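# Sort three desk items onto matching low shelves

## Task

Take each of the three items now on the desk and set it on the top of whichever low shelf already holds items of that same type. Items that start on the shelves must still be on their shelves, every low shelf must be standing upright at the end, and the robot must neither topple nor be left leaning, or the task counts as failed.

## Robot and tools

ROBOT. A TidyBot++: a four-caster mobile base (0.54 m long, 0.50 m wide, 0.38 m tall) carrying one seven-joint arm with a two-finger gripper. The shoulder sits 0.12 m ahead of the base centre and 0.68 m above the floor. Cameras: base_camera (fixed on the base) and wrist_camera (looks along the hand). At the start the arm is folded with the hand aimed down, reaching up to 0.08 m past the base front. Loose objects may occasionally get nudged by something else.

FRAMES. All positions are in metres. Base frame: origin on the floor below the base centre, x ahead, y to the left, z up. hand_pose is reported in this frame and marks the point between the finger pads; the hand's own z axis runs out along the fingers, and the fingers close along its y axis. The odometry frame is where the base frame was when the scene began; base_odometry counts wheel rotation only (slip looks like travel), with heading in rad, left positive, -3.142 to 3.142. base_tilt is in degrees, forward and right positive.

move. Performs one action. Keys:
- base: an object holding relative offsets from where the base last reported itself (or from where it is, if a move was still running): translate_m (forward +, -2 to 2 m), strafe_m (left +, -2 to 2 m), rotate_rad (counter-clockwise seen from above +, -6.3 to 6.3 rad). Translation follows the base axes at the moment the command begins.
- joints: absolute targets, one number per named key, in rad: joint_1_rad to joint_7_rad, plus gripper_pos from 0 (open) to 1 (closed). joint_2_rad is limited to ±2.249, joint_4_rad to ±2.579, joint_6_rad to ±2.099; joints 1, 3, 5, 7 turn freely but take the shorter way, so send steps under half a turn. joint_1_rad positive turns the arm clockwise from above (opposite to heading). Done tolerances: ±0.039 for joints 1-4, ±0.095 for joints 5-7, ±0.03 for the gripper.
- target: a single list of seven numbers [x, y, z, qw, qx, qy, qz], an absolute hand pose in the base frame (metres, then a unit quaternion), matching the hand_pose line. When target is used, joints may contain only gripper_pos.
- speeds: optional caps for this action only: translate_m and strafe_m 0.05 to 0.5 m/s, rotate_rad 0.1 to 1.57 rad/s. If translating and strafing together, give one speed under only one of them.
- cameras: list of "base_camera", "wrist_camera" or "all"; omitted means all, [] means none.
- blocking: true (default) returns when everything is at rest; false returns in about half a second while motion continues.
A call without action just reports state and images. An unknown key makes a call invalid; a value outside its range gets it refused. A refusal, or an unplanned stop, cancels the remaining move, wait and finished_scene calls of that reply.

wait(seconds 0 to 10, cameras) lets time pass and reports. stop(cameras) brakes all running motions. zoom_image(camera, region [x0, y0, x1, y1] in pixels from the top-left, at most 504 by 504) enlarges part of the latest image. read_manual(section "licences") only returns licence text. finished_scene(scene = current scene number) ends the scene irreversibly; the goal must hold without the robot.

RESULTS. pictures lists image order. move gives "done" or the worst status. base_status, joint_status and hand_status report per motion: done, moving, off_target (rested short, may still press), contact_stop, time_out, not_followed, torque_fault, limit_stop_at_motor_heat. "joint command not followed" with a cause means a self-collision check held the arm; "pose unreachable" means a target was withheld. hand_target is where the hand would be with joints on target. motor_effort is percent of maximum per motor, peak of the last action in brackets. Also: joint_positions, Motor temperatures, on_its_own (things done without your command), earlier move, scene_time, ARM HIT, MOTOR HOT, OVER-TEMPERATURE FAULT.

ARM AND GRIPPER. Segments: upper arm 0.42 m, forearm 0.31 m, hand 0.31 m. For a target the solver chooses the joints, may swing the elbow, may curve or overshoot, and may end far off when aimed forward and low right in front of the base. To correct a settled position, add (wanted - hand_pose) to the last target's x, y, z. To hold still, resend hand_target, not hand_pose. A hand pointed down reaches at most about 0.94 m high, and only near the base. A held load makes the arm sag; correct it the same way, and never command a joint to its current reading while loaded. Finger gap is roughly 85 x (1 - gripper_pos) mm; closing to 1 squeezes 100 to 150 N; "done" at 1 means empty, "off_target" means something is held. Closed fingertips stick out about 20 mm beyond hand_pose. When a carried item touches down, hand_pose stops descending though commands continue.

CAUTIONS. The arm ignores obstacles and keeps pressing. Driving or turning while the arm is snagged above about 0.6 m, pushing sideways on a raised hand, or reaching far out from folded over nearby furniture can tip the robot; back off to right it. Joint torque limits: 104.5 N m (joints 1-4), 51.3 N m (joints 5-7); exceeding one freezes the arm for 10 s. Motors above 60 °C warn; at 75 °C the arm sinks for 30 to 60 s. A blocked base keeps shoving until time-out. Avoid drops, releasing moving items, slams, hard hits, strong squeezing of items still resting on something, fast swings with a load, and knocking over shelves or their items.

Each tool is called after "Call:" by a JSON object that holds its "method" and its "body".

## Session

Call:
{"method": "move", "body": {"joints": {"joint_1_rad": 0.0, "joint_2_rad": -0.8, "joint_3_rad": 3.1416, "joint_4_rad": -2.0, "joint_5_rad": 0.0, "joint_6_rad": -0.6, "joint_7_rad": 1.57}}}

Call:
{"method": "move", "body": {"base": {"rotate_rad": 1.4}}}

Call:
{"method": "move", "body": {"base": {"rotate_rad": 1.4}}}

Call:
{"method": "move", "body": {"base": {"rotate_rad": 1.4}}}

Scene clock: 1.77 s.
Motor temperatures (°C): [26 30 29 32 32 36 42]
move: done
base_odometry: x=+0.000 y=+0.000 heading=+0.000
base_tilt: forward=-0.1 right=+0.4
base_status: not commanded
joint_positions: joint_1_rad=+0.018 joint_2_rad=-0.797 joint_3_rad=+3.162 joint_4_rad=-2.004 joint_5_rad=+0.014 joint_6_rad=-0.660 joint_7_rad=+1.534 gripper_pos=+0.000
joint_status: all done
motor_effort: joint_1_rad=-1(3) joint_2_rad=+6(8) joint_3_rad=+1(2) joint_4_rad=+21(21) joint_5_rad=+0(2) joint_6_rad=+8(8) joint_7_rad=+1(2)
hand_pose: x=+0.4094 y=-0.0154 z=+0.9971 quat_wxyz=(-0.001, +0.803, -0.030, +0.595) (m; base frame)
hand_target: x=+0.4133 y=+0.0013 z=+1.0181 quat_wxyz=(+0.000, +0.783, +0.000, +0.622) (m; base frame)
hand_status: not commanded
pictures: base_camera, wrist_camera
Images, in order (width x height): base_camera 644x364, wrist_camera 644x476.

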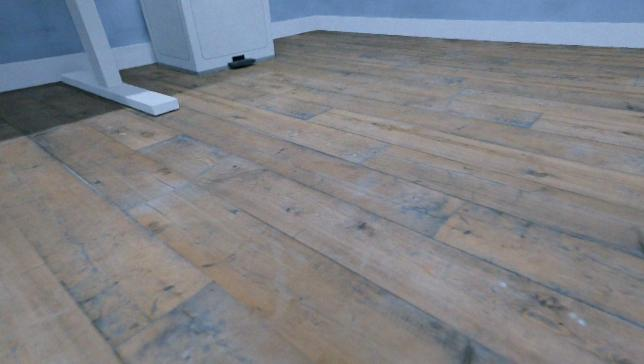

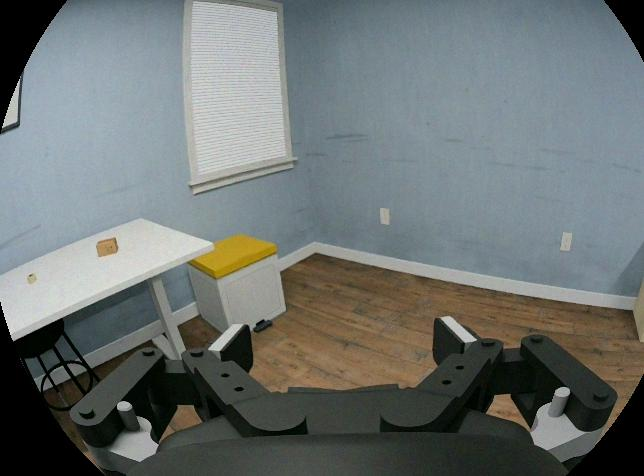

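Scene clock: 3.93 s.
Motor temperatures (°C): [26 30 29 32 32 36 42]
move: done
base_odometry: x=+0.000 y=+0.000 heading=+1.399
base_tilt: forward=-0.1 right=+0.4
base_status: done
joint_positions: joint_1_rad=+0.014 joint_2_rad=-0.797 joint_3_rad=+3.157 joint_4_rad=-2.004 joint_5_rad=+0.014 joint_6_rad=-0.655 joint_7_rad=+1.534 gripper_pos=+0.000
joint_status: not commanded
motor_effort: joint_1_rad=-1(2) joint_2_rad=+7(7) joint_3_rad=+1(2) joint_4_rad=+21(21) joint_5_rad=+0(1) joint_6_rad=+8(8) joint_7_rad=+1(2)
hand_pose: x=+0.4100 y=-0.0118 z=+0.9985 quat_wxyz=(-0.001, +0.802, -0.026, +0.597) (m; base frame)
hand_target: x=+0.4133 y=+0.0013 z=+1.0181 quat_wxyz=(+0.000, +0.783, +0.000, +0.622) (m; base frame)
hand_status: not commanded
pictures: base_camera, wrist_camera
Images, in order (width x height): base_camera 644x364, wrist_camera 644x476.

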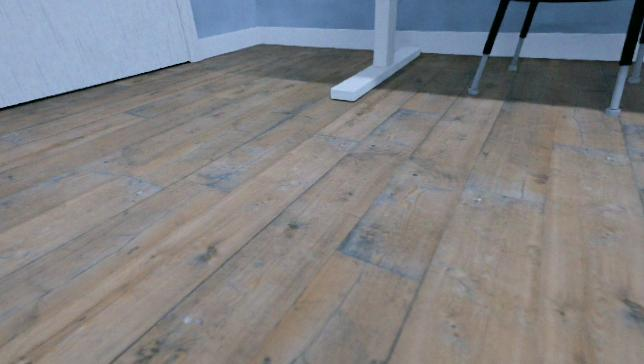

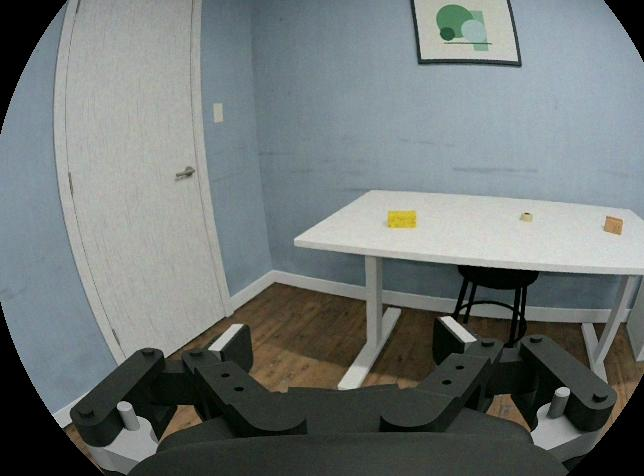

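Scene clock: 6.10 s.
Motor temperatures (°C): [26 30 29 32 32 37 42]
move: done
base_odometry: x=+0.000 y=+0.000 heading=+2.799
base_tilt: forward=-0.1 right=+0.3
base_status: done
joint_positions: joint_1_rad=+0.012 joint_2_rad=-0.797 joint_3_rad=+3.155 joint_4_rad=-2.004 joint_5_rad=+0.014 joint_6_rad=-0.655 joint_7_rad=+1.534 gripper_pos=+0.000
joint_status: not commanded
motor_effort: joint_1_rad=-1(2) joint_2_rad=+7(7) joint_3_rad=+1(2) joint_4_rad=+21(21) joint_5_rad=+0(2) joint_6_rad=+8(8) joint_7_rad=+1(2)
hand_pose: x=+0.4100 y=-0.0105 z=+0.9986 quat_wxyz=(-0.002, +0.802, -0.024, +0.597) (m; base frame)
hand_target: x=+0.4133 y=+0.0013 z=+1.0181 quat_wxyz=(+0.000, +0.783, +0.000, +0.622) (m; base frame)
hand_status: not commanded
pictures: base_camera, wrist_camera
Images, in order (width x height): base_camera 644x364, wrist_camera 644x476.

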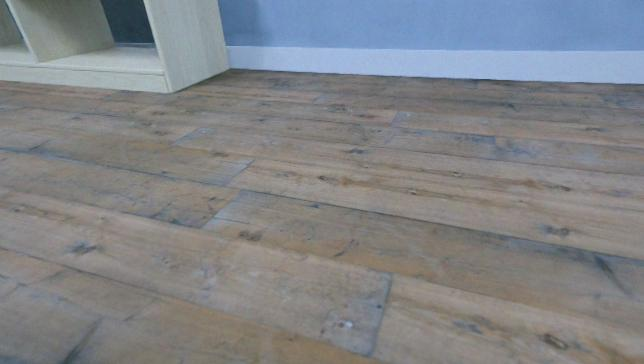

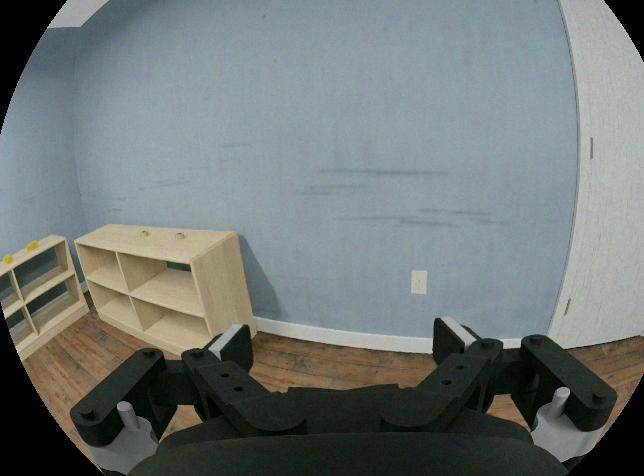

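Scene clock: 8.27 s.
Motor temperatures (°C): [26 30 29 32 32 37 42]
move: done
base_odometry: x=+0.000 y=+0.000 heading=-2.085
base_tilt: forward=-0.1 right=+0.4
base_status: done
joint_positions: joint_1_rad=+0.011 joint_2_rad=-0.797 joint_3_rad=+3.154 joint_4_rad=-2.004 joint_5_rad=+0.014 joint_6_rad=-0.654 joint_7_rad=+1.534 gripper_pos=+0.000
joint_status: not commanded
motor_effort: joint_1_rad=-1(2) joint_2_rad=+7(7) joint_3_rad=+1(2) joint_4_rad=+21(21) joint_5_rad=+0(1) joint_6_rad=+8(8) joint_7_rad=+2(2)
hand_pose: x=+0.4100 y=-0.0097 z=+0.9987 quat_wxyz=(-0.002, +0.802, -0.023, +0.597) (m; base frame)
hand_target: x=+0.4133 y=+0.0013 z=+1.0181 quat_wxyz=(+0.000, +0.783, +0.000, +0.622) (m; base frame)
hand_status: not commanded
pictures: base_camera, wrist_camera
Images, in order (width x height): base_camera 644x364, wrist_camera 644x476.

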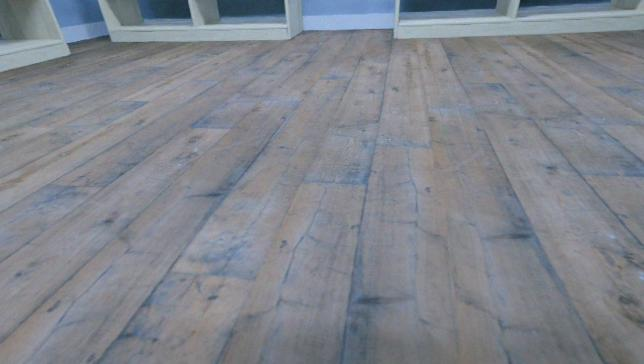

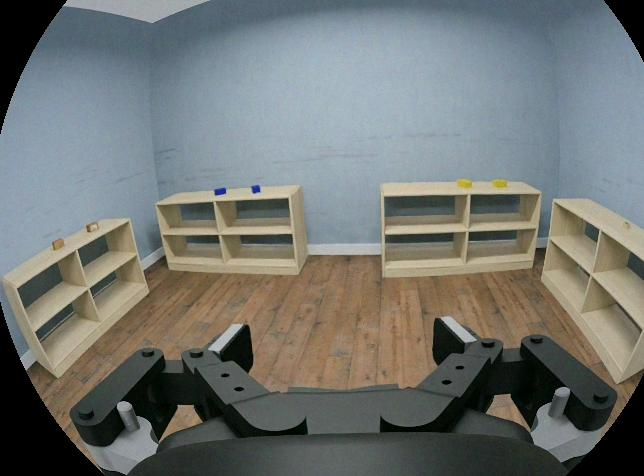

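Call:
{"method": "move", "body": {"base": {"rotate_rad": 1.2}}}

Scene clock: 57.17 s.
Motor temperatures (°C): [26 30 29 32 32 36 41]
move: done
base_odometry: x=+0.000 y=+0.000 heading=-0.886
base_tilt: forward=-0.1 right=+0.4
base_status: done
joint_positions: joint_1_rad=+0.011 joint_2_rad=-0.797 joint_3_rad=+3.153 joint_4_rad=-2.004 joint_5_rad=+0.014 joint_6_rad=-0.654 joint_7_rad=+1.534 gripper_pos=+0.000
joint_status: not commanded
motor_effort: joint_1_rad=+0(2) joint_2_rad=+7(7) joint_3_rad=+1(2) joint_4_rad=+20(21) joint_5_rad=-1(1) joint_6_rad=+8(8) joint_7_rad=+1(2)
hand_pose: x=+0.4101 y=-0.0093 z=+0.9987 quat_wxyz=(-0.002, +0.802, -0.023, +0.597) (m; base frame)
hand_target: x=+0.4133 y=+0.0013 z=+1.0181 quat_wxyz=(+0.000, +0.783, +0.000, +0.622) (m; base frame)
hand_status: not commanded
pictures: base_camera, wrist_camera
Images, in order (width x height): base_camera 644x364, wrist_camera 644x476.

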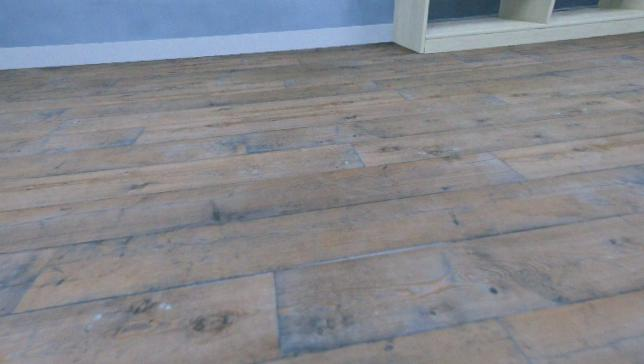

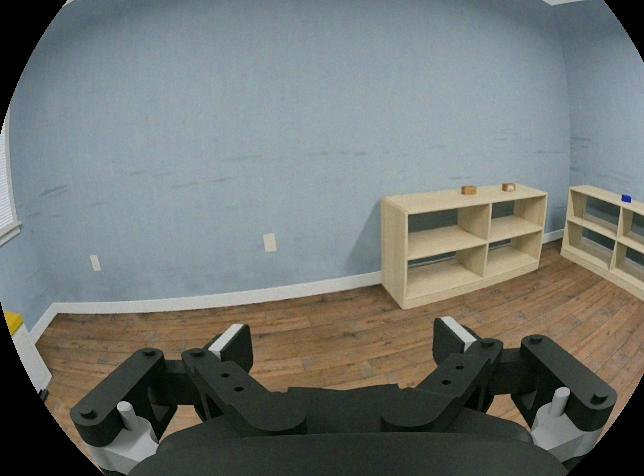

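Call:
{"method": "move", "body": {"base": {"translate_m": 0.345, "strafe_m": 0.739, "rotate_rad": 1.856}, "joints": {"joint_1_rad": 0.0, "joint_2_rad": -0.2, "joint_3_rad": 3.1416, "joint_4_rad": -1.35, "joint_5_rad": 0.0, "joint_6_rad": -1.35, "joint_7_rad": 1.57}}}

Scene clock: 84.07 s.
Motor temperatures (°C): [26 30 29 32 32 36 41]
move: done
base_odometry: x=+0.791 y=+0.200 heading=+0.971
base_tilt: forward=+0.0 right=+0.4
base_status: done
joint_positions: joint_1_rad=+0.010 joint_2_rad=-0.193 joint_3_rad=+3.151 joint_4_rad=-1.358 joint_5_rad=+0.014 joint_6_rad=-1.286 joint_7_rad=+1.534 gripper_pos=+0.000
joint_status: all done
motor_effort: joint_1_rad=-1(2) joint_2_rad=-11(14) joint_3_rad=+1(3) joint_4_rad=+18(22) joint_5_rad=+0(2) joint_6_rad=+5(9) joint_7_rad=+1(2)
hand_pose: x=+0.5252 y=-0.0110 z=+0.9789 quat_wxyz=(+0.003, +0.941, -0.027, +0.338) (m; base frame)
hand_target: x=+0.5086 y=+0.0013 z=+0.9732 quat_wxyz=(+0.000, +0.949, +0.000, +0.315) (m; base frame)
hand_status: not commanded
pictures: base_camera, wrist_camera
Images, in order (width x height): base_camera 644x364, wrist_camera 644x476.

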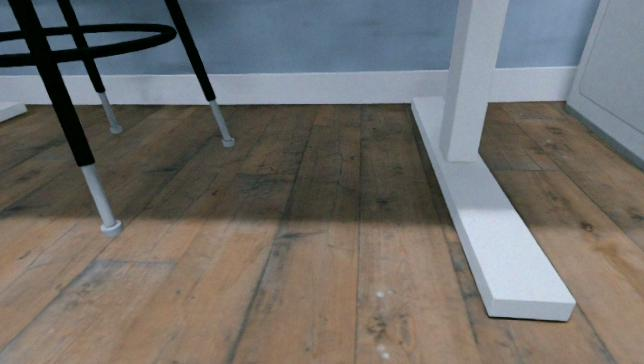

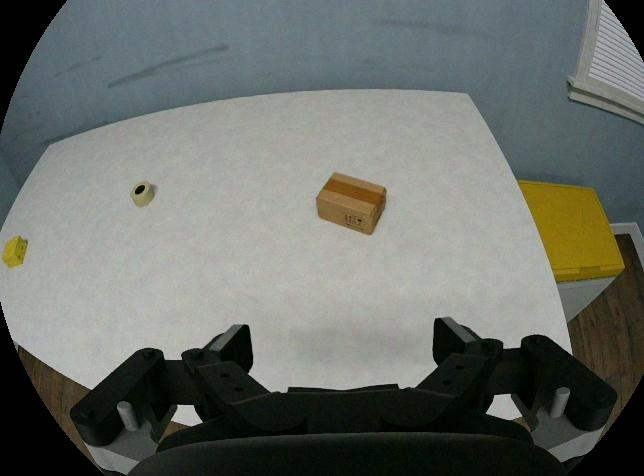

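Call:
{"method": "zoom_image", "body": {"camera": "wrist_camera", "region": [290, 150, 410, 250]}}

Scaled by 4.200.

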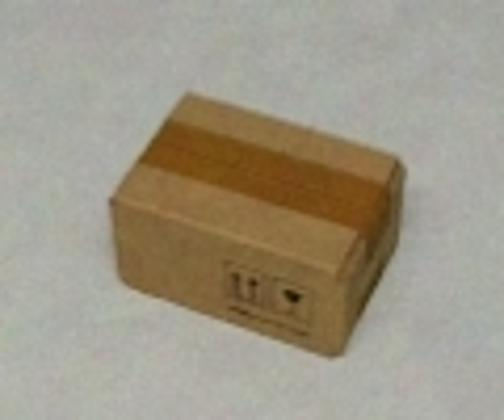

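Call:
{"method": "zoom_image", "body": {"camera": "wrist_camera", "region": [0, 300, 200, 440]}}

Call:
{"method": "zoom_image", "body": {"camera": "wrist_camera", "region": [500, 300, 640, 440]}}

Scaled by 2.520.

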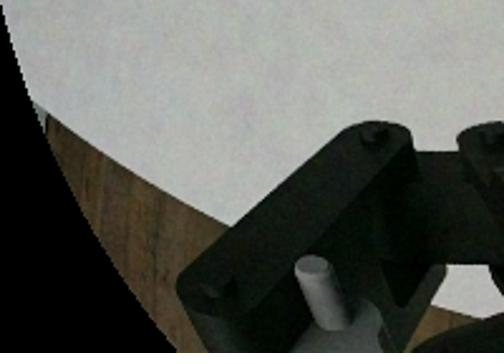

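Scaled by 3.600.

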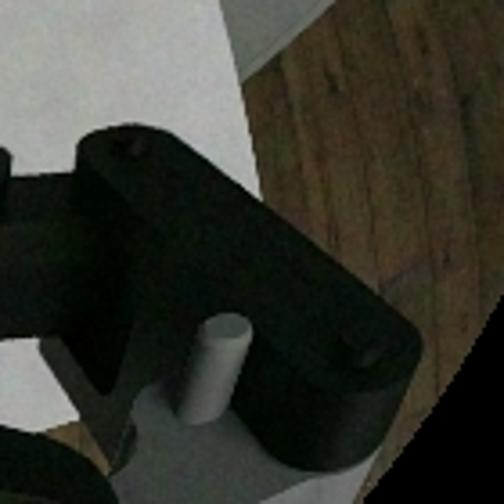

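Call:
{"method": "move", "body": {"base": {"translate_m": 0.17}, "speeds": {"translate_m": 0.3}, "target": [0.635, -0.04, 0.85, 0.0, 0.854, 0.520, 0.0]}}

Scene clock: 115.60 s.
Motor temperatures (°C): [26 30 29 32 32 36 41]
move: done
base_odometry: x=+0.887 y=+0.341 heading=+0.970
base_tilt: forward=+0.0 right=+0.3
base_status: done
joint_positions: joint_1_rad=+0.098 joint_2_rad=+0.592 joint_3_rad=+3.055 joint_4_rad=-0.582 joint_5_rad=+0.017 joint_6_rad=-1.925 joint_7_rad=+2.658 gripper_pos=+0.000
joint_status: not commanded
motor_effort: joint_1_rad=-1(2) joint_2_rad=-37(39) joint_3_rad=-1(2) joint_4_rad=+16(19) joint_5_rad=-1(2) joint_6_rad=+0(6) joint_7_rad=+1(2)
hand_pose: x=+0.6552 y=-0.0253 z=+0.8427 quat_wxyz=(-0.002, +0.864, +0.503, +0.027) (m; base frame)
hand_target: x=+0.6350 y=-0.0400 z=+0.8500 quat_wxyz=(+0.000, +0.854, +0.520, +0.000) (m; base frame)
hand_status: done (0.026 m and 3.9 deg from the pose sent, 0.172 m and 75.7 deg at the start)
pictures: base_camera, wrist_camera
Images, in order (width x height): base_camera 644x364, wrist_camera 644x476.

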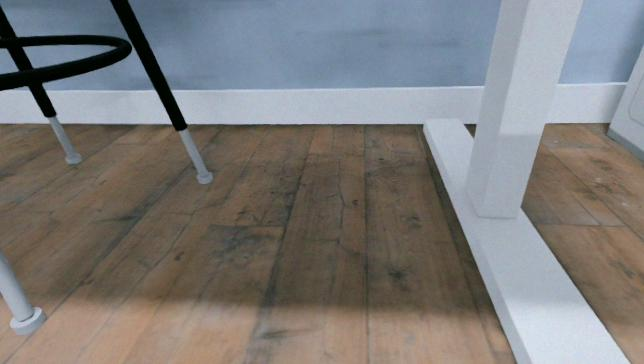

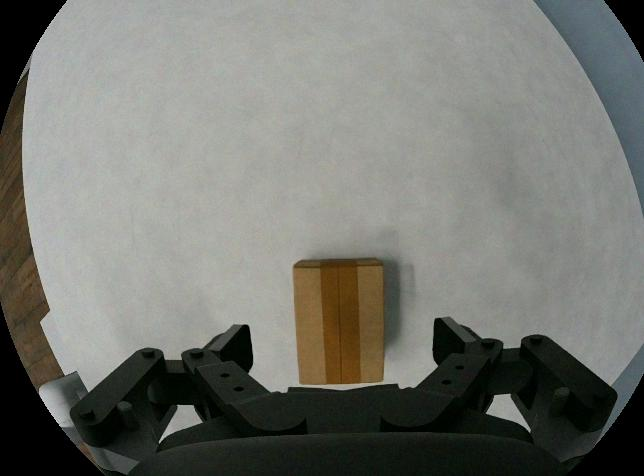

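Call:
{"method": "move", "body": {"target": [0.662, -0.05, 0.79, 0.0169, 0.8535, 0.5197, 0.0278], "cameras": ["wrist_camera"]}}

Scene clock: 126.83 s.
Motor temperatures (°C): [26 30 29 32 32 36 41]
move: done
base_odometry: x=+0.887 y=+0.341 heading=+0.970
base_tilt: forward=-0.1 right=+0.4
base_status: not commanded
joint_positions: joint_1_rad=+0.140 joint_2_rad=+0.575 joint_3_rad=+3.029 joint_4_rad=-0.825 joint_5_rad=+0.018 joint_6_rad=-1.753 joint_7_rad=+2.663 gripper_pos=+0.000
joint_status: not commanded
motor_effort: joint_1_rad=-1(1) joint_2_rad=-37(39) joint_3_rad=-1(2) joint_4_rad=+16(17) joint_5_rad=+0(2) joint_6_rad=-1(1) joint_7_rad=+0(2)
hand_pose: x=+0.6515 y=-0.0343 z=+0.7790 quat_wxyz=(-0.021, +0.867, +0.499, +0.008) (m; base frame)
hand_target: x=+0.6620 y=-0.0500 z=+0.7900 quat_wxyz=(+0.017, +0.854, +0.520, +0.028) (m; base frame)
hand_status: done (0.022 m and 5.6 deg from the pose sent, 0.059 m and 3.2 deg at the start)
pictures: wrist_camera
Images, in order (width x height): wrist_camera 644x476.

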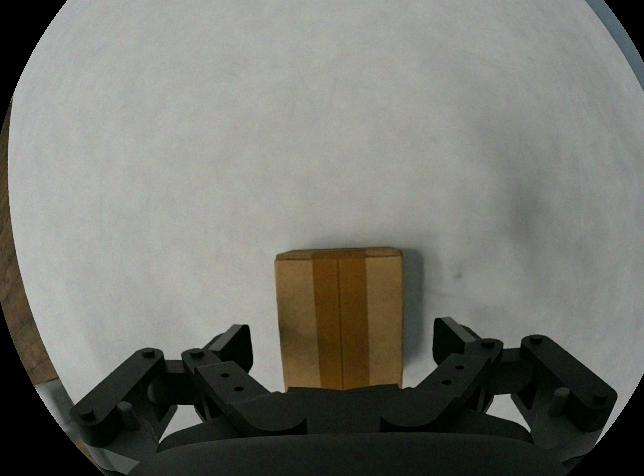

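Call:
{"method": "move", "body": {"target": [0.662, -0.05, 0.759, 0.0169, 0.8535, 0.5197, 0.0278], "cameras": []}}

Call:
{"method": "move", "body": {"joints": {"gripper_pos": 0.42}, "cameras": ["wrist_camera"]}}

Scene clock: 132.10 s.
Motor temperatures (°C): [26 30 29 32 32 36 41]
move: done
base_odometry: x=+0.887 y=+0.341 heading=+0.970
base_tilt: forward=+0.0 right=+0.4
base_status: not commanded
joint_positions: joint_1_rad=+0.149 joint_2_rad=+0.561 joint_3_rad=+3.020 joint_4_rad=-0.946 joint_5_rad=+0.019 joint_6_rad=-1.648 joint_7_rad=+2.664 gripper_pos=+0.000
joint_status: not commanded
motor_effort: joint_1_rad=-1(1) joint_2_rad=-36(38) joint_3_rad=-1(2) joint_4_rad=+16(17) joint_5_rad=+0(2) joint_6_rad=+0(2) joint_7_rad=+1(2)
hand_pose: x=+0.6501 y=-0.0337 z=+0.7489 quat_wxyz=(-0.022, +0.866, +0.499, +0.008) (m; base frame)
hand_target: x=+0.6620 y=-0.0500 z=+0.7590 quat_wxyz=(+0.017, +0.854, +0.520, +0.028) (m; base frame)
hand_status: done (0.023 m and 5.7 deg from the pose sent, 0.028 m and 5.6 deg at the start)
pictures: none
No camera images: "cameras" was empty.

Scene clock: 132.87 s.
Motor temperatures (°C): [26 30 29 32 32 36 41]
move: off_target
base_odometry: x=+0.887 y=+0.341 heading=+0.970
base_tilt: forward=-0.1 right=+0.4
base_status: not commanded
joint_positions: joint_1_rad=+0.150 joint_2_rad=+0.557 joint_3_rad=+3.020 joint_4_rad=-0.948 joint_5_rad=+0.020 joint_6_rad=-1.645 joint_7_rad=+2.664 gripper_pos=+0.348
joint_status: gripper_pos off_target (ended at +0.348, target +0.420)
motor_effort: joint_1_rad=-1(1) joint_2_rad=-37(38) joint_3_rad=-1(1) joint_4_rad=+17(17) joint_5_rad=-1(1) joint_6_rad=-1(1) joint_7_rad=+1(2)
hand_pose: x=+0.6500 y=-0.0338 z=+0.7502 quat_wxyz=(-0.020, +0.866, +0.499, +0.010) (m; base frame)
hand_target: x=+0.6620 y=-0.0500 z=+0.7590 quat_wxyz=(+0.017, +0.854, +0.520, +0.028) (m; base frame)
hand_status: not commanded
pictures: wrist_camera
Images, in order (width x height): wrist_camera 644x476.

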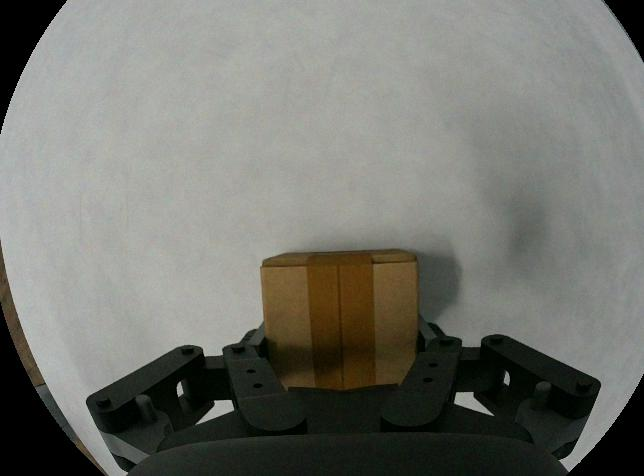

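Call:
{"method": "move", "body": {"joints": {"gripper_pos": 0.5}, "target": [0.64, -0.045, 0.83, 0.0, 0.854, 0.520, 0.0], "cameras": []}}

Call:
{"method": "move", "body": {"base": {"translate_m": -0.45}, "target": [0.50, 0.0, 0.88, 0.0, 1.0, 0.0, 0.0], "cameras": []}}

Call:
{"method": "move", "body": {"base": {"translate_m": -1.508, "strafe_m": -0.376, "rotate_rad": -1.63}}}

Scene clock: 142.90 s.
Motor temperatures (°C): [26 31 29 32 32 36 41]
move: off_target
base_odometry: x=+0.887 y=+0.341 heading=+0.970
base_tilt: forward=+0.0 right=+0.4
base_status: not commanded
joint_positions: joint_1_rad=+0.149 joint_2_rad=+0.581 joint_3_rad=+3.020 joint_4_rad=-0.668 joint_5_rad=+0.020 joint_6_rad=-1.851 joint_7_rad=+2.664 gripper_pos=+0.348
joint_status: gripper_pos off_target (ended at +0.348, target +0.500)
motor_effort: joint_1_rad=+0(1) joint_2_rad=-37(39) joint_3_rad=-1(2) joint_4_rad=+16(18) joint_5_rad=+0(1) joint_6_rad=+0(1) joint_7_rad=+1(2)
hand_pose: x=+0.6582 y=-0.0396 z=+0.8237 quat_wxyz=(-0.008, +0.868, +0.496, +0.032) (m; base frame)
hand_target: x=+0.6400 y=-0.0450 z=+0.8300 quat_wxyz=(+0.000, +0.854, +0.520, +0.000) (m; base frame)
hand_status: done (0.020 m and 4.9 deg from the pose sent, 0.081 m and 3.8 deg at the start)
pictures: none
No camera images: "cameras" was empty.

Scene clock: 145.27 s.
Motor temperatures (°C): [26 31 29 32 32 36 41]
move: done
base_odometry: x=+0.633 y=-0.031 heading=+0.970
base_tilt: forward=-0.1 right=+0.4
base_status: done
joint_positions: joint_1_rad=-0.004 joint_2_rad=+0.200 joint_3_rad=+3.155 joint_4_rad=-1.048 joint_5_rad=+0.020 joint_6_rad=-1.851 joint_7_rad=+1.638 gripper_pos=+0.348
joint_status: not commanded
motor_effort: joint_1_rad=-1(2) joint_2_rad=-24(42) joint_3_rad=+0(2) joint_4_rad=+17(18) joint_5_rad=+0(2) joint_6_rad=+0(2) joint_7_rad=+1(2)
hand_pose: x=+0.5142 y=-0.0080 z=+0.8831 quat_wxyz=(+0.012, +0.999, +0.026, +0.021) (m; base frame)
hand_target: x=+0.5000 y=+0.0000 z=+0.8800 quat_wxyz=(+0.000, +1.000, +0.000, +0.000) (m; base frame)
hand_status: done (0.017 m and 4.1 deg from the pose sent, 0.173 m and 59.6 deg at the start)
pictures: none
No camera images: "cameras" was empty.

Scene clock: 150.03 s.
Motor temperatures (°C): [26 31 29 32 32 36 41]
move: done
base_odometry: x=+0.090 y=-1.487 heading=-0.661
base_tilt: forward=+0.0 right=+0.4
base_status: done
joint_positions: joint_1_rad=-0.023 joint_2_rad=+0.213 joint_3_rad=+3.168 joint_4_rad=-1.048 joint_5_rad=+0.020 joint_6_rad=-1.851 joint_7_rad=+1.637 gripper_pos=+0.348
joint_status: not commanded
motor_effort: joint_1_rad=-1(3) joint_2_rad=-25(28) joint_3_rad=+1(3) joint_4_rad=+17(17) joint_5_rad=+0(2) joint_6_rad=+0(2) joint_7_rad=+2(2)
hand_pose: x=+0.5169 y=-0.0044 z=+0.8777 quat_wxyz=(+0.013, +0.999, +0.029, +0.014) (m; base frame)
hand_target: x=+0.5000 y=+0.0000 z=+0.8800 quat_wxyz=(+0.000, +1.000, +0.000, +0.000) (m; base frame)
hand_status: not commanded
pictures: base_camera, wrist_camera
Images, in order (width x height): base_camera 644x364, wrist_camera 644x476.

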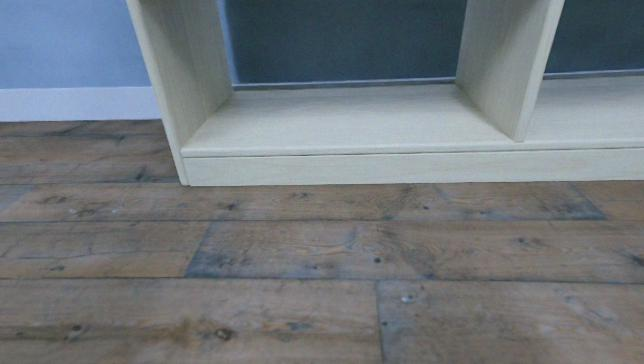

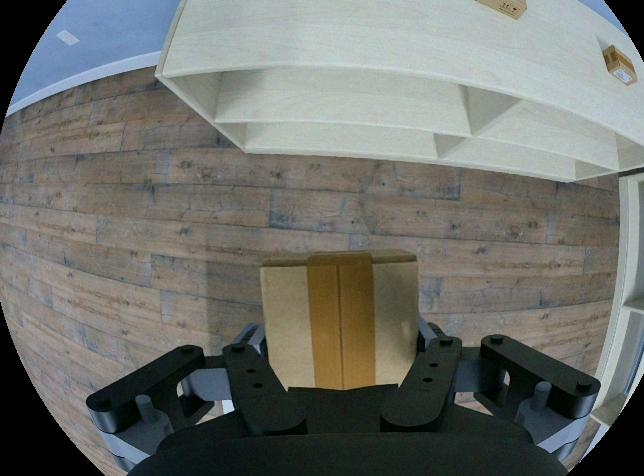

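Call:
{"method": "move", "body": {"base": {"translate_m": 0.415, "rotate_rad": 0.026}, "target": [0.50, 0.0, 0.80, 0.0, 1.0, 0.0, 0.0], "cameras": ["wrist_camera"]}}

Scene clock: 159.67 s.
Motor temperatures (°C): [26 31 29 32 32 36 41]
move: done
base_odometry: x=+0.418 y=-1.742 heading=-0.635
base_tilt: forward=-0.1 right=+0.4
base_status: done
joint_positions: joint_1_rad=-0.024 joint_2_rad=+0.182 joint_3_rad=+3.168 joint_4_rad=-1.350 joint_5_rad=+0.020 joint_6_rad=-1.670 joint_7_rad=+1.635 gripper_pos=+0.348
joint_status: not commanded
motor_effort: joint_1_rad=-1(3) joint_2_rad=-23(28) joint_3_rad=+0(2) joint_4_rad=+17(18) joint_5_rad=+0(2) joint_6_rad=-1(3) joint_7_rad=+2(2)
hand_pose: x=+0.4905 y=-0.0048 z=+0.7972 quat_wxyz=(+0.011, +0.999, +0.031, -0.031) (m; base frame)
hand_target: x=+0.5000 y=+0.0000 z=+0.8000 quat_wxyz=(+0.000, +1.000, +0.000, +0.000) (m; base frame)
hand_status: done (0.011 m and 5.2 deg from the pose sent, 0.080 m and 4.0 deg at the start)
pictures: wrist_camera
Images, in order (width x height): wrist_camera 644x476.

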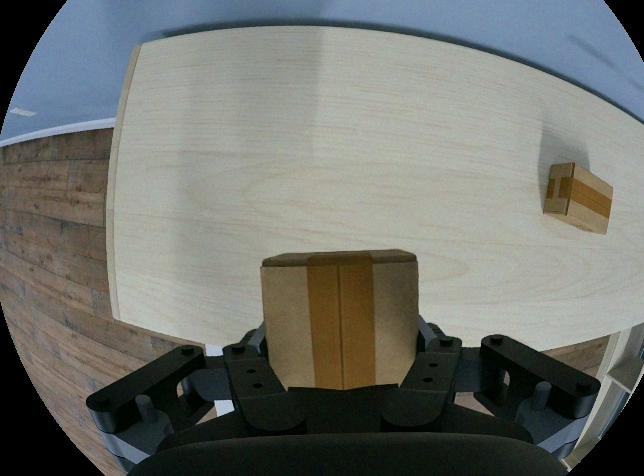

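Call:
{"method": "move", "body": {"target": [0.543, 0.0, 0.665, 0.0, 0.9994, 0.0, 0.03], "cameras": []}}

Call:
{"method": "move", "body": {"target": [0.543, 0.0, 0.65, 0.0, 0.9994, 0.0, 0.03], "cameras": ["wrist_camera"]}}

Scene clock: 168.37 s.
Motor temperatures (°C): [26 31 29 32 31 36 41]
move: done
base_odometry: x=+0.418 y=-1.742 heading=-0.635
base_tilt: forward=-0.1 right=+0.4
base_status: not commanded
joint_positions: joint_1_rad=-0.024 joint_2_rad=+0.280 joint_3_rad=+3.168 joint_4_rad=-1.653 joint_5_rad=+0.020 joint_6_rad=-1.210 joint_7_rad=+1.635 gripper_pos=+0.348
joint_status: not commanded
motor_effort: joint_1_rad=-1(1) joint_2_rad=-27(29) joint_3_rad=+0(1) joint_4_rad=+16(17) joint_5_rad=+0(1) joint_6_rad=+0(2) joint_7_rad=+1(2)
hand_pose: x=+0.5290 y=-0.0049 z=+0.6635 quat_wxyz=(+0.013, +0.999, +0.035, -0.001) (m; base frame)
hand_target: x=+0.5430 y=+0.0000 z=+0.6650 quat_wxyz=(+0.000, +1.000, +0.000, +0.030) (m; base frame)
hand_status: done (0.015 m and 5.6 deg from the pose sent, 0.142 m and 7.9 deg at the start)
pictures: none
No camera images: "cameras" was empty.

Scene clock: 169.07 s.
Motor temperatures (°C): [26 31 29 32 31 36 41]
move: done
base_odometry: x=+0.418 y=-1.742 heading=-0.635
base_tilt: forward=+0.0 right=+0.5
base_status: not commanded
joint_positions: joint_1_rad=-0.024 joint_2_rad=+0.287 joint_3_rad=+3.168 joint_4_rad=-1.687 joint_5_rad=+0.020 joint_6_rad=-1.158 joint_7_rad=+1.635 gripper_pos=+0.348
joint_status: not commanded
motor_effort: joint_1_rad=-1(1) joint_2_rad=-26(27) joint_3_rad=+0(1) joint_4_rad=+15(17) joint_5_rad=+0(1) joint_6_rad=+0(1) joint_7_rad=+0(2)
hand_pose: x=+0.5306 y=-0.0049 z=+0.6506 quat_wxyz=(+0.013, +0.999, +0.036, +0.004) (m; base frame)
hand_target: x=+0.5430 y=+0.0000 z=+0.6500 quat_wxyz=(+0.000, +1.000, +0.000, +0.030) (m; base frame)
hand_status: done (0.013 m and 5.3 deg from the pose sent, 0.020 m and 5.6 deg at the start)
pictures: wrist_camera
Images, in order (width x height): wrist_camera 644x476.

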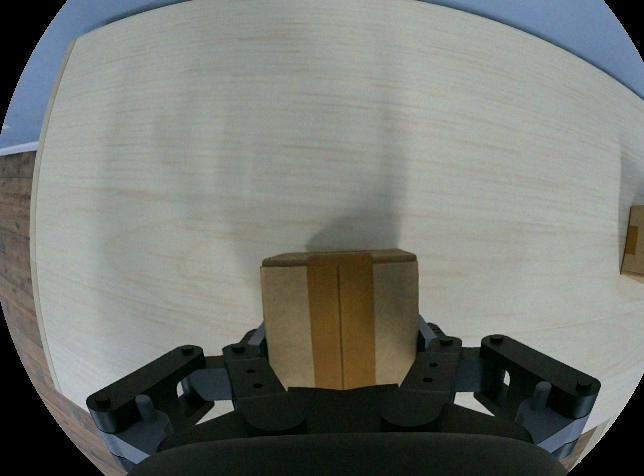

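Call:
{"method": "move", "body": {"target": [0.543, 0.0, 0.64, 0.0, 0.9994, 0.0, 0.03], "cameras": []}}

Call:
{"method": "move", "body": {"joints": {"gripper_pos": 0.25}, "cameras": ["wrist_camera"]}}

Scene clock: 174.87 s.
Motor temperatures (°C): [26 31 29 32 31 36 41]
move: done
base_odometry: x=+0.418 y=-1.742 heading=-0.635
base_tilt: forward=+0.0 right=+0.4
base_status: not commanded
joint_positions: joint_1_rad=-0.024 joint_2_rad=+0.293 joint_3_rad=+3.168 joint_4_rad=-1.707 joint_5_rad=+0.020 joint_6_rad=-1.126 joint_7_rad=+1.635 gripper_pos=+0.348
joint_status: not commanded
motor_effort: joint_1_rad=-1(1) joint_2_rad=-24(27) joint_3_rad=+0(1) joint_4_rad=+14(16) joint_5_rad=+1(1) joint_6_rad=-1(1) joint_7_rad=+1(1)
hand_pose: x=+0.5317 y=-0.0048 z=+0.6427 quat_wxyz=(+0.013, +0.999, +0.036, +0.008) (m; base frame)
hand_target: x=+0.5430 y=+0.0000 z=+0.6400 quat_wxyz=(+0.000, +1.000, +0.000, +0.030) (m; base frame)
hand_status: done (0.013 m and 5.1 deg from the pose sent, 0.017 m and 5.3 deg at the start)
pictures: none
No camera images: "cameras" was empty.

Scene clock: 175.53 s.
Motor temperatures (°C): [26 31 29 32 31 36 41]
move: done
base_odometry: x=+0.418 y=-1.742 heading=-0.635
base_tilt: forward=+0.0 right=+0.4
base_status: not commanded
joint_positions: joint_1_rad=-0.024 joint_2_rad=+0.296 joint_3_rad=+3.168 joint_4_rad=-1.708 joint_5_rad=+0.020 joint_6_rad=-1.126 joint_7_rad=+1.635 gripper_pos=+0.250
joint_status: all done
motor_effort: joint_1_rad=-1(1) joint_2_rad=-26(27) joint_3_rad=+0(1) joint_4_rad=+15(16) joint_5_rad=+0(1) joint_6_rad=+0(1) joint_7_rad=+1(2)
hand_pose: x=+0.5309 y=-0.0048 z=+0.6408 quat_wxyz=(+0.013, +0.999, +0.036, +0.005) (m; base frame)
hand_target: x=+0.5430 y=+0.0000 z=+0.6400 quat_wxyz=(+0.000, +1.000, +0.000, +0.030) (m; base frame)
hand_status: not commanded
pictures: wrist_camera
Images, in order (width x height): wrist_camera 644x476.

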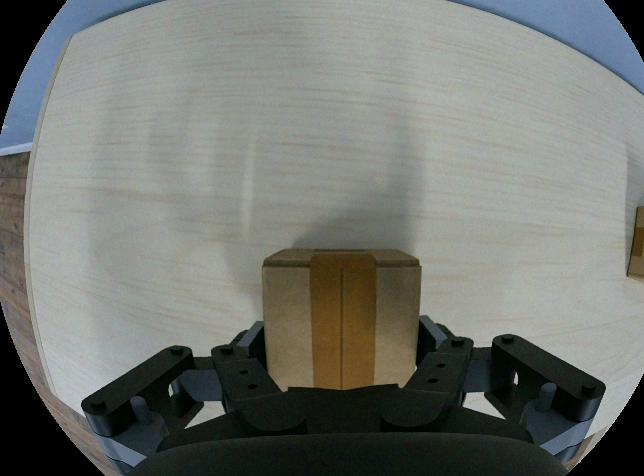

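Call:
{"method": "move", "body": {"joints": {"gripper_pos": 0.0}, "cameras": []}}

Call:
{"method": "move", "body": {"target": [0.528, 0.0, 0.78, 0.0, 1.0, 0.0, 0.0], "cameras": ["wrist_camera"]}}

Call:
{"method": "move", "body": {"base": {"translate_m": -0.45}, "cameras": []}}

Call:
{"method": "move", "body": {"base": {"translate_m": -0.7625, "strafe_m": 1.79, "rotate_rad": 1.606}, "joints": {"joint_1_rad": 0.0, "joint_2_rad": -0.2, "joint_3_rad": 3.1416, "joint_4_rad": -1.35, "joint_5_rad": 0.0, "joint_6_rad": -1.35, "joint_7_rad": 1.57}}}

Scene clock: 190.73 s.
Motor temperatures (°C): [26 31 29 32 31 36 41]
move: done
base_odometry: x=+0.418 y=-1.742 heading=-0.635
base_tilt: forward=+0.0 right=+0.4
base_status: not commanded
joint_positions: joint_1_rad=-0.024 joint_2_rad=+0.296 joint_3_rad=+3.168 joint_4_rad=-1.708 joint_5_rad=+0.020 joint_6_rad=-1.126 joint_7_rad=+1.635 gripper_pos=+0.000
joint_status: all done
motor_effort: joint_1_rad=+0(1) joint_2_rad=-26(27) joint_3_rad=+0(0) joint_4_rad=+15(15) joint_5_rad=+0(1) joint_6_rad=+0(1) joint_7_rad=+1(2)
hand_pose: x=+0.5309 y=-0.0048 z=+0.6408 quat_wxyz=(+0.013, +0.999, +0.036, +0.005) (m; base frame)
hand_target: x=+0.5430 y=+0.0000 z=+0.6400 quat_wxyz=(+0.000, +1.000, +0.000, +0.030) (m; base frame)
hand_status: not commanded
pictures: none
No camera images: "cameras" was empty.

Scene clock: 192.57 s.
Motor temperatures (°C): [26 31 29 32 31 36 41]
move: done
base_odometry: x=+0.418 y=-1.742 heading=-0.635
base_tilt: forward=-0.1 right=+0.4
base_status: not commanded
joint_positions: joint_1_rad=-0.024 joint_2_rad=+0.244 joint_3_rad=+3.168 joint_4_rad=-1.354 joint_5_rad=+0.020 joint_6_rad=-1.507 joint_7_rad=+1.635 gripper_pos=+0.000
joint_status: not commanded
motor_effort: joint_1_rad=-1(1) joint_2_rad=-26(28) joint_3_rad=+1(1) joint_4_rad=+17(17) joint_5_rad=-1(2) joint_6_rad=+0(1) joint_7_rad=+1(2)
hand_pose: x=+0.5468 y=-0.0047 z=+0.7705 quat_wxyz=(+0.014, +0.999, +0.032, +0.018) (m; base frame)
hand_target: x=+0.5280 y=+0.0000 z=+0.7800 quat_wxyz=(+0.000, +1.000, +0.000, +0.000) (m; base frame)
hand_status: done (0.022 m and 4.5 deg from the pose sent, 0.139 m and 4.4 deg at the start)
pictures: wrist_camera
Images, in order (width x height): wrist_camera 644x476.

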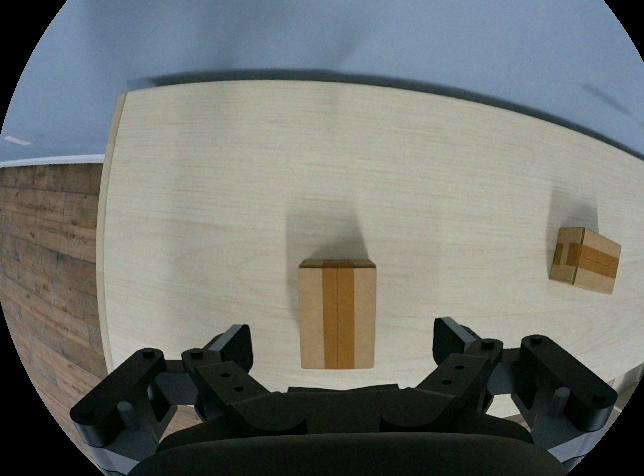

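Scene clock: 194.77 s.
Motor temperatures (°C): [26 31 28 32 31 36 41]
move: done
base_odometry: x=+0.055 y=-1.475 heading=-0.635
base_tilt: forward=+0.0 right=+0.3
base_status: done
joint_positions: joint_1_rad=-0.024 joint_2_rad=+0.232 joint_3_rad=+3.168 joint_4_rad=-1.350 joint_5_rad=+0.020 joint_6_rad=-1.516 joint_7_rad=+1.635 gripper_pos=+0.000
joint_status: not commanded
motor_effort: joint_1_rad=+0(2) joint_2_rad=-25(30) joint_3_rad=+0(1) joint_4_rad=+17(18) joint_5_rad=+0(1) joint_6_rad=+0(1) joint_7_rad=+1(2)
hand_pose: x=+0.5438 y=-0.0048 z=+0.7767 quat_wxyz=(+0.014, +0.999, +0.032, +0.021) (m; base frame)
hand_target: x=+0.5280 y=+0.0000 z=+0.7800 quat_wxyz=(+0.000, +1.000, +0.000, +0.000) (m; base frame)
hand_status: not commanded
pictures: none
No camera images: "cameras" was empty.

Scene clock: 200.33 s.
Motor temperatures (°C): [26 31 28 32 31 36 41]
move: done
base_odometry: x=+0.503 y=+0.418 heading=+0.972
base_tilt: forward=+0.0 right=+0.4
base_status: done
joint_positions: joint_1_rad=-0.010 joint_2_rad=-0.192 joint_3_rad=+3.152 joint_4_rad=-1.349 joint_5_rad=+0.020 joint_6_rad=-1.404 joint_7_rad=+1.626 gripper_pos=+0.000
joint_status: all done
motor_effort: joint_1_rad=-1(5) joint_2_rad=-11(29) joint_3_rad=+0(4) joint_4_rad=+18(19) joint_5_rad=+0(2) joint_6_rad=+4(5) joint_7_rad=+0(2)
hand_pose: x=+0.4971 y=-0.0053 z=+0.9609 quat_wxyz=(+0.017, +0.958, +0.025, +0.286) (m; base frame)
hand_target: x=+0.5086 y=+0.0013 z=+0.9732 quat_wxyz=(+0.000, +0.949, +0.000, +0.315) (m; base frame)
hand_status: not commanded
pictures: base_camera, wrist_camera
Images, in order (width x height): base_camera 644x364, wrist_camera 644x476.

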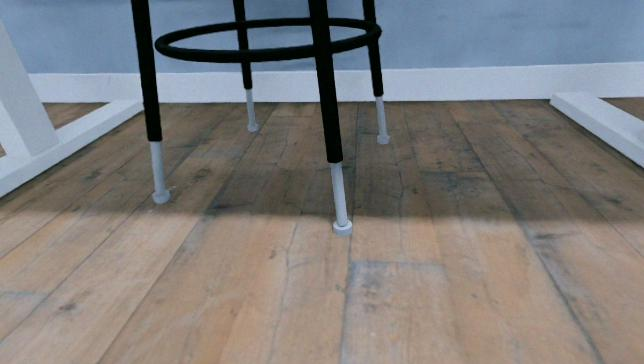

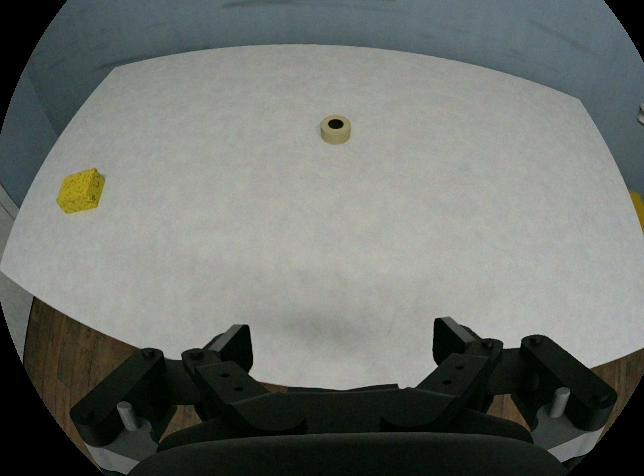

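Call:
{"method": "zoom_image", "body": {"camera": "wrist_camera", "region": [300, 95, 370, 155]}}

Call:
{"method": "zoom_image", "body": {"camera": "wrist_camera", "region": [40, 150, 120, 230]}}

Scaled by 7.200.

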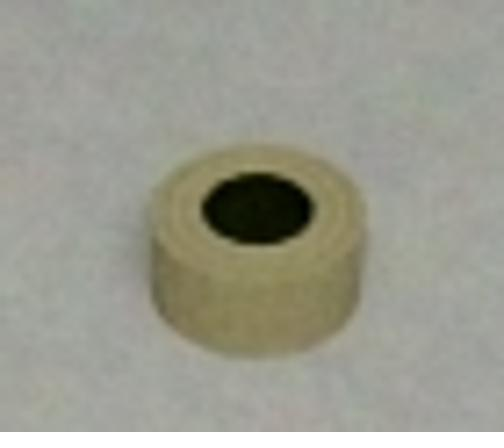

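Scaled by 6.300.

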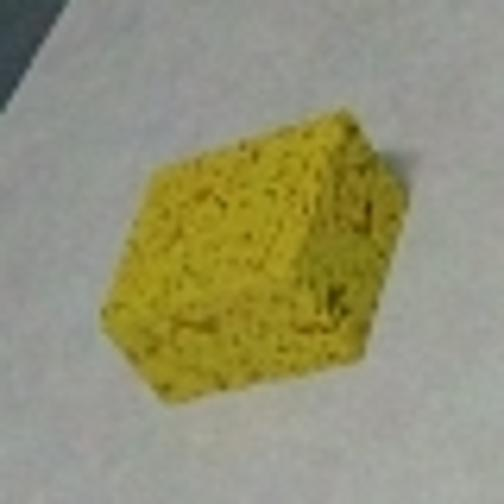

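Call:
{"method": "move", "body": {"base": {"translate_m": 0.18}, "speeds": {"translate_m": 0.3}, "target": [0.70, 0.013, 0.81, 0.0, 1.0, 0.0, 0.0]}}

Scene clock: 221.07 s.
Motor temperatures (°C): [26 31 28 32 31 36 41]
move: done
base_odometry: x=+0.604 y=+0.567 heading=+0.972
base_tilt: forward=+0.0 right=+0.4
base_status: done
joint_positions: joint_1_rad=-0.010 joint_2_rad=+0.822 joint_3_rad=+3.171 joint_4_rad=-0.281 joint_5_rad=+0.009 joint_6_rad=-2.001 joint_7_rad=+1.615 gripper_pos=+0.000
joint_status: not commanded
motor_effort: joint_1_rad=-1(2) joint_2_rad=-43(45) joint_3_rad=+0(1) joint_4_rad=+15(19) joint_5_rad=+0(1) joint_6_rad=+0(6) joint_7_rad=+0(2)
hand_pose: x=+0.7196 y=-0.0049 z=+0.7989 quat_wxyz=(+0.015, +1.000, +0.015, +0.018) (m; base frame)
hand_target: x=+0.7000 y=+0.0130 z=+0.8100 quat_wxyz=(+0.000, +1.000, +0.000, +0.000) (m; base frame)
hand_status: done (0.029 m and 3.3 deg from the pose sent, 0.254 m and 33.4 deg at the start)
pictures: base_camera, wrist_camera
Images, in order (width x height): base_camera 644x364, wrist_camera 644x476.

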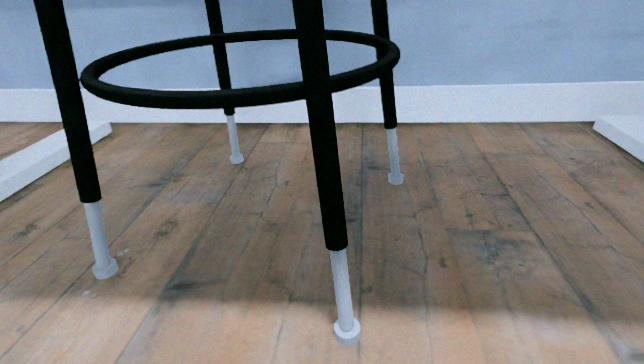

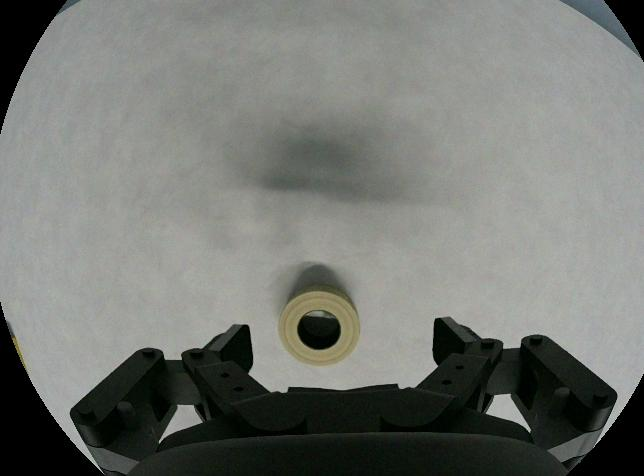

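Call:
{"method": "move", "body": {"target": [0.722, 0.028, 0.785, 0.0, 0.9995, 0.0, 0.0325], "cameras": ["wrist_camera"]}}

Scene clock: 234.10 s.
Motor temperatures (°C): [26 31 28 32 31 36 41]
move: done
base_odometry: x=+0.604 y=+0.567 heading=+0.972
base_tilt: forward=-0.1 right=+0.4
base_status: not commanded
joint_positions: joint_1_rad=-0.042 joint_2_rad=+0.786 joint_3_rad=+3.171 joint_4_rad=-0.454 joint_5_rad=+0.009 joint_6_rad=-1.911 joint_7_rad=+1.594 gripper_pos=+0.000
joint_status: not commanded
motor_effort: joint_1_rad=-1(2) joint_2_rad=-42(44) joint_3_rad=+0(0) joint_4_rad=+16(16) joint_5_rad=+1(1) joint_6_rad=-1(1) joint_7_rad=+0(2)
hand_pose: x=+0.7114 y=+0.0131 z=+0.7698 quat_wxyz=(+0.015, +1.000, +0.021, -0.004) (m; base frame)
hand_target: x=+0.7220 y=+0.0280 z=+0.7850 quat_wxyz=(+0.000, +0.999, +0.000, +0.033) (m; base frame)
hand_status: done (0.024 m and 5.1 deg from the pose sent, 0.036 m and 3.0 deg at the start)
pictures: wrist_camera
Images, in order (width x height): wrist_camera 644x476.

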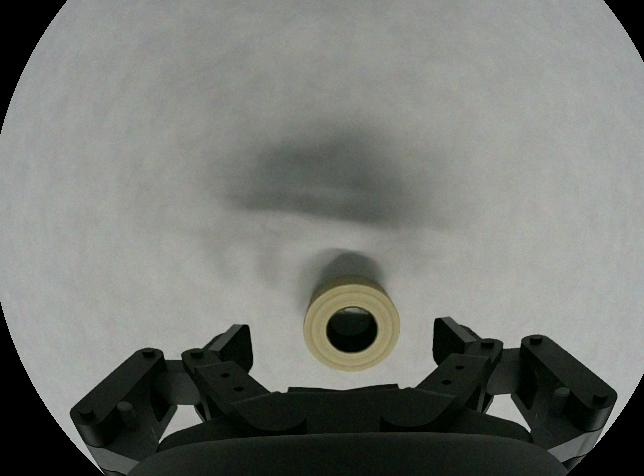

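Call:
{"method": "move", "body": {"target": [0.723, 0.020, 0.761, 0.0, 0.9995, 0.0, 0.0325], "cameras": ["wrist_camera"]}}

Scene clock: 240.07 s.
Motor temperatures (°C): [26 31 28 32 31 36 41]
move: done
base_odometry: x=+0.604 y=+0.567 heading=+0.972
base_tilt: forward=+0.0 right=+0.4
base_status: not commanded
joint_positions: joint_1_rad=-0.042 joint_2_rad=+0.756 joint_3_rad=+3.171 joint_4_rad=-0.590 joint_5_rad=+0.009 joint_6_rad=-1.809 joint_7_rad=+1.593 gripper_pos=+0.000
joint_status: not commanded
motor_effort: joint_1_rad=-1(1) joint_2_rad=-42(44) joint_3_rad=+0(0) joint_4_rad=+16(17) joint_5_rad=+0(1) joint_6_rad=-1(1) joint_7_rad=+1(2)
hand_pose: x=+0.7101 y=+0.0121 z=+0.7469 quat_wxyz=(+0.014, +1.000, +0.020, -0.006) (m; base frame)
hand_target: x=+0.7230 y=+0.0200 z=+0.7610 quat_wxyz=(+0.000, +0.999, +0.000, +0.032) (m; base frame)
hand_status: done (0.021 m and 5.3 deg from the pose sent, 0.016 m and 5.1 deg at the start)
pictures: wrist_camera
Images, in order (width x height): wrist_camera 644x476.

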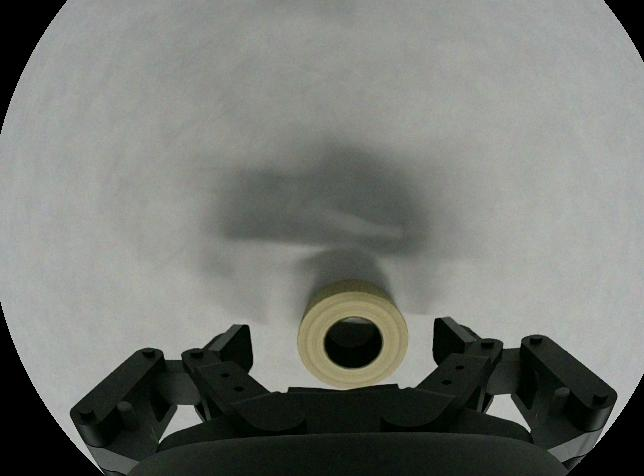

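Call:
{"method": "move", "body": {"joints": {"gripper_pos": 0.5}, "cameras": ["wrist_camera"]}}

Scene clock: 243.07 s.
Motor temperatures (°C): [26 31 28 32 31 36 41]
move: done
base_odometry: x=+0.604 y=+0.567 heading=+0.972
base_tilt: forward=+0.0 right=+0.4
base_status: not commanded
joint_positions: joint_1_rad=-0.042 joint_2_rad=+0.752 joint_3_rad=+3.171 joint_4_rad=-0.591 joint_5_rad=+0.009 joint_6_rad=-1.806 joint_7_rad=+1.593 gripper_pos=+0.486
joint_status: all done
motor_effort: joint_1_rad=+0(1) joint_2_rad=-43(43) joint_3_rad=+0(0) joint_4_rad=+16(17) joint_5_rad=+0(1) joint_6_rad=-1(1) joint_7_rad=+1(1)
hand_pose: x=+0.7105 y=+0.0121 z=+0.7486 quat_wxyz=(+0.014, +1.000, +0.020, -0.004) (m; base frame)
hand_target: x=+0.7230 y=+0.0200 z=+0.7610 quat_wxyz=(+0.000, +0.999, +0.000, +0.032) (m; base frame)
hand_status: not commanded
pictures: wrist_camera
Images, in order (width x height): wrist_camera 644x476.

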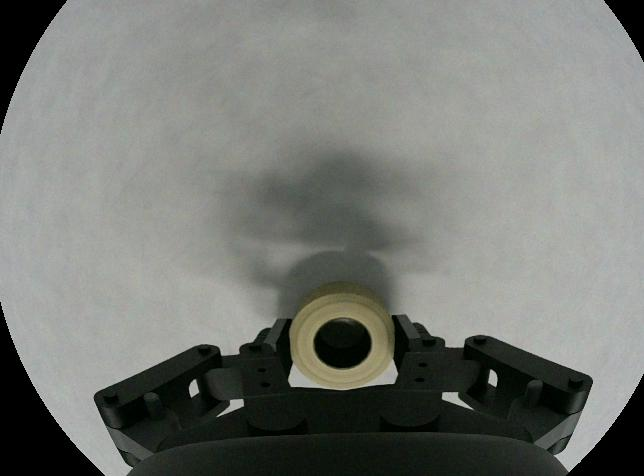

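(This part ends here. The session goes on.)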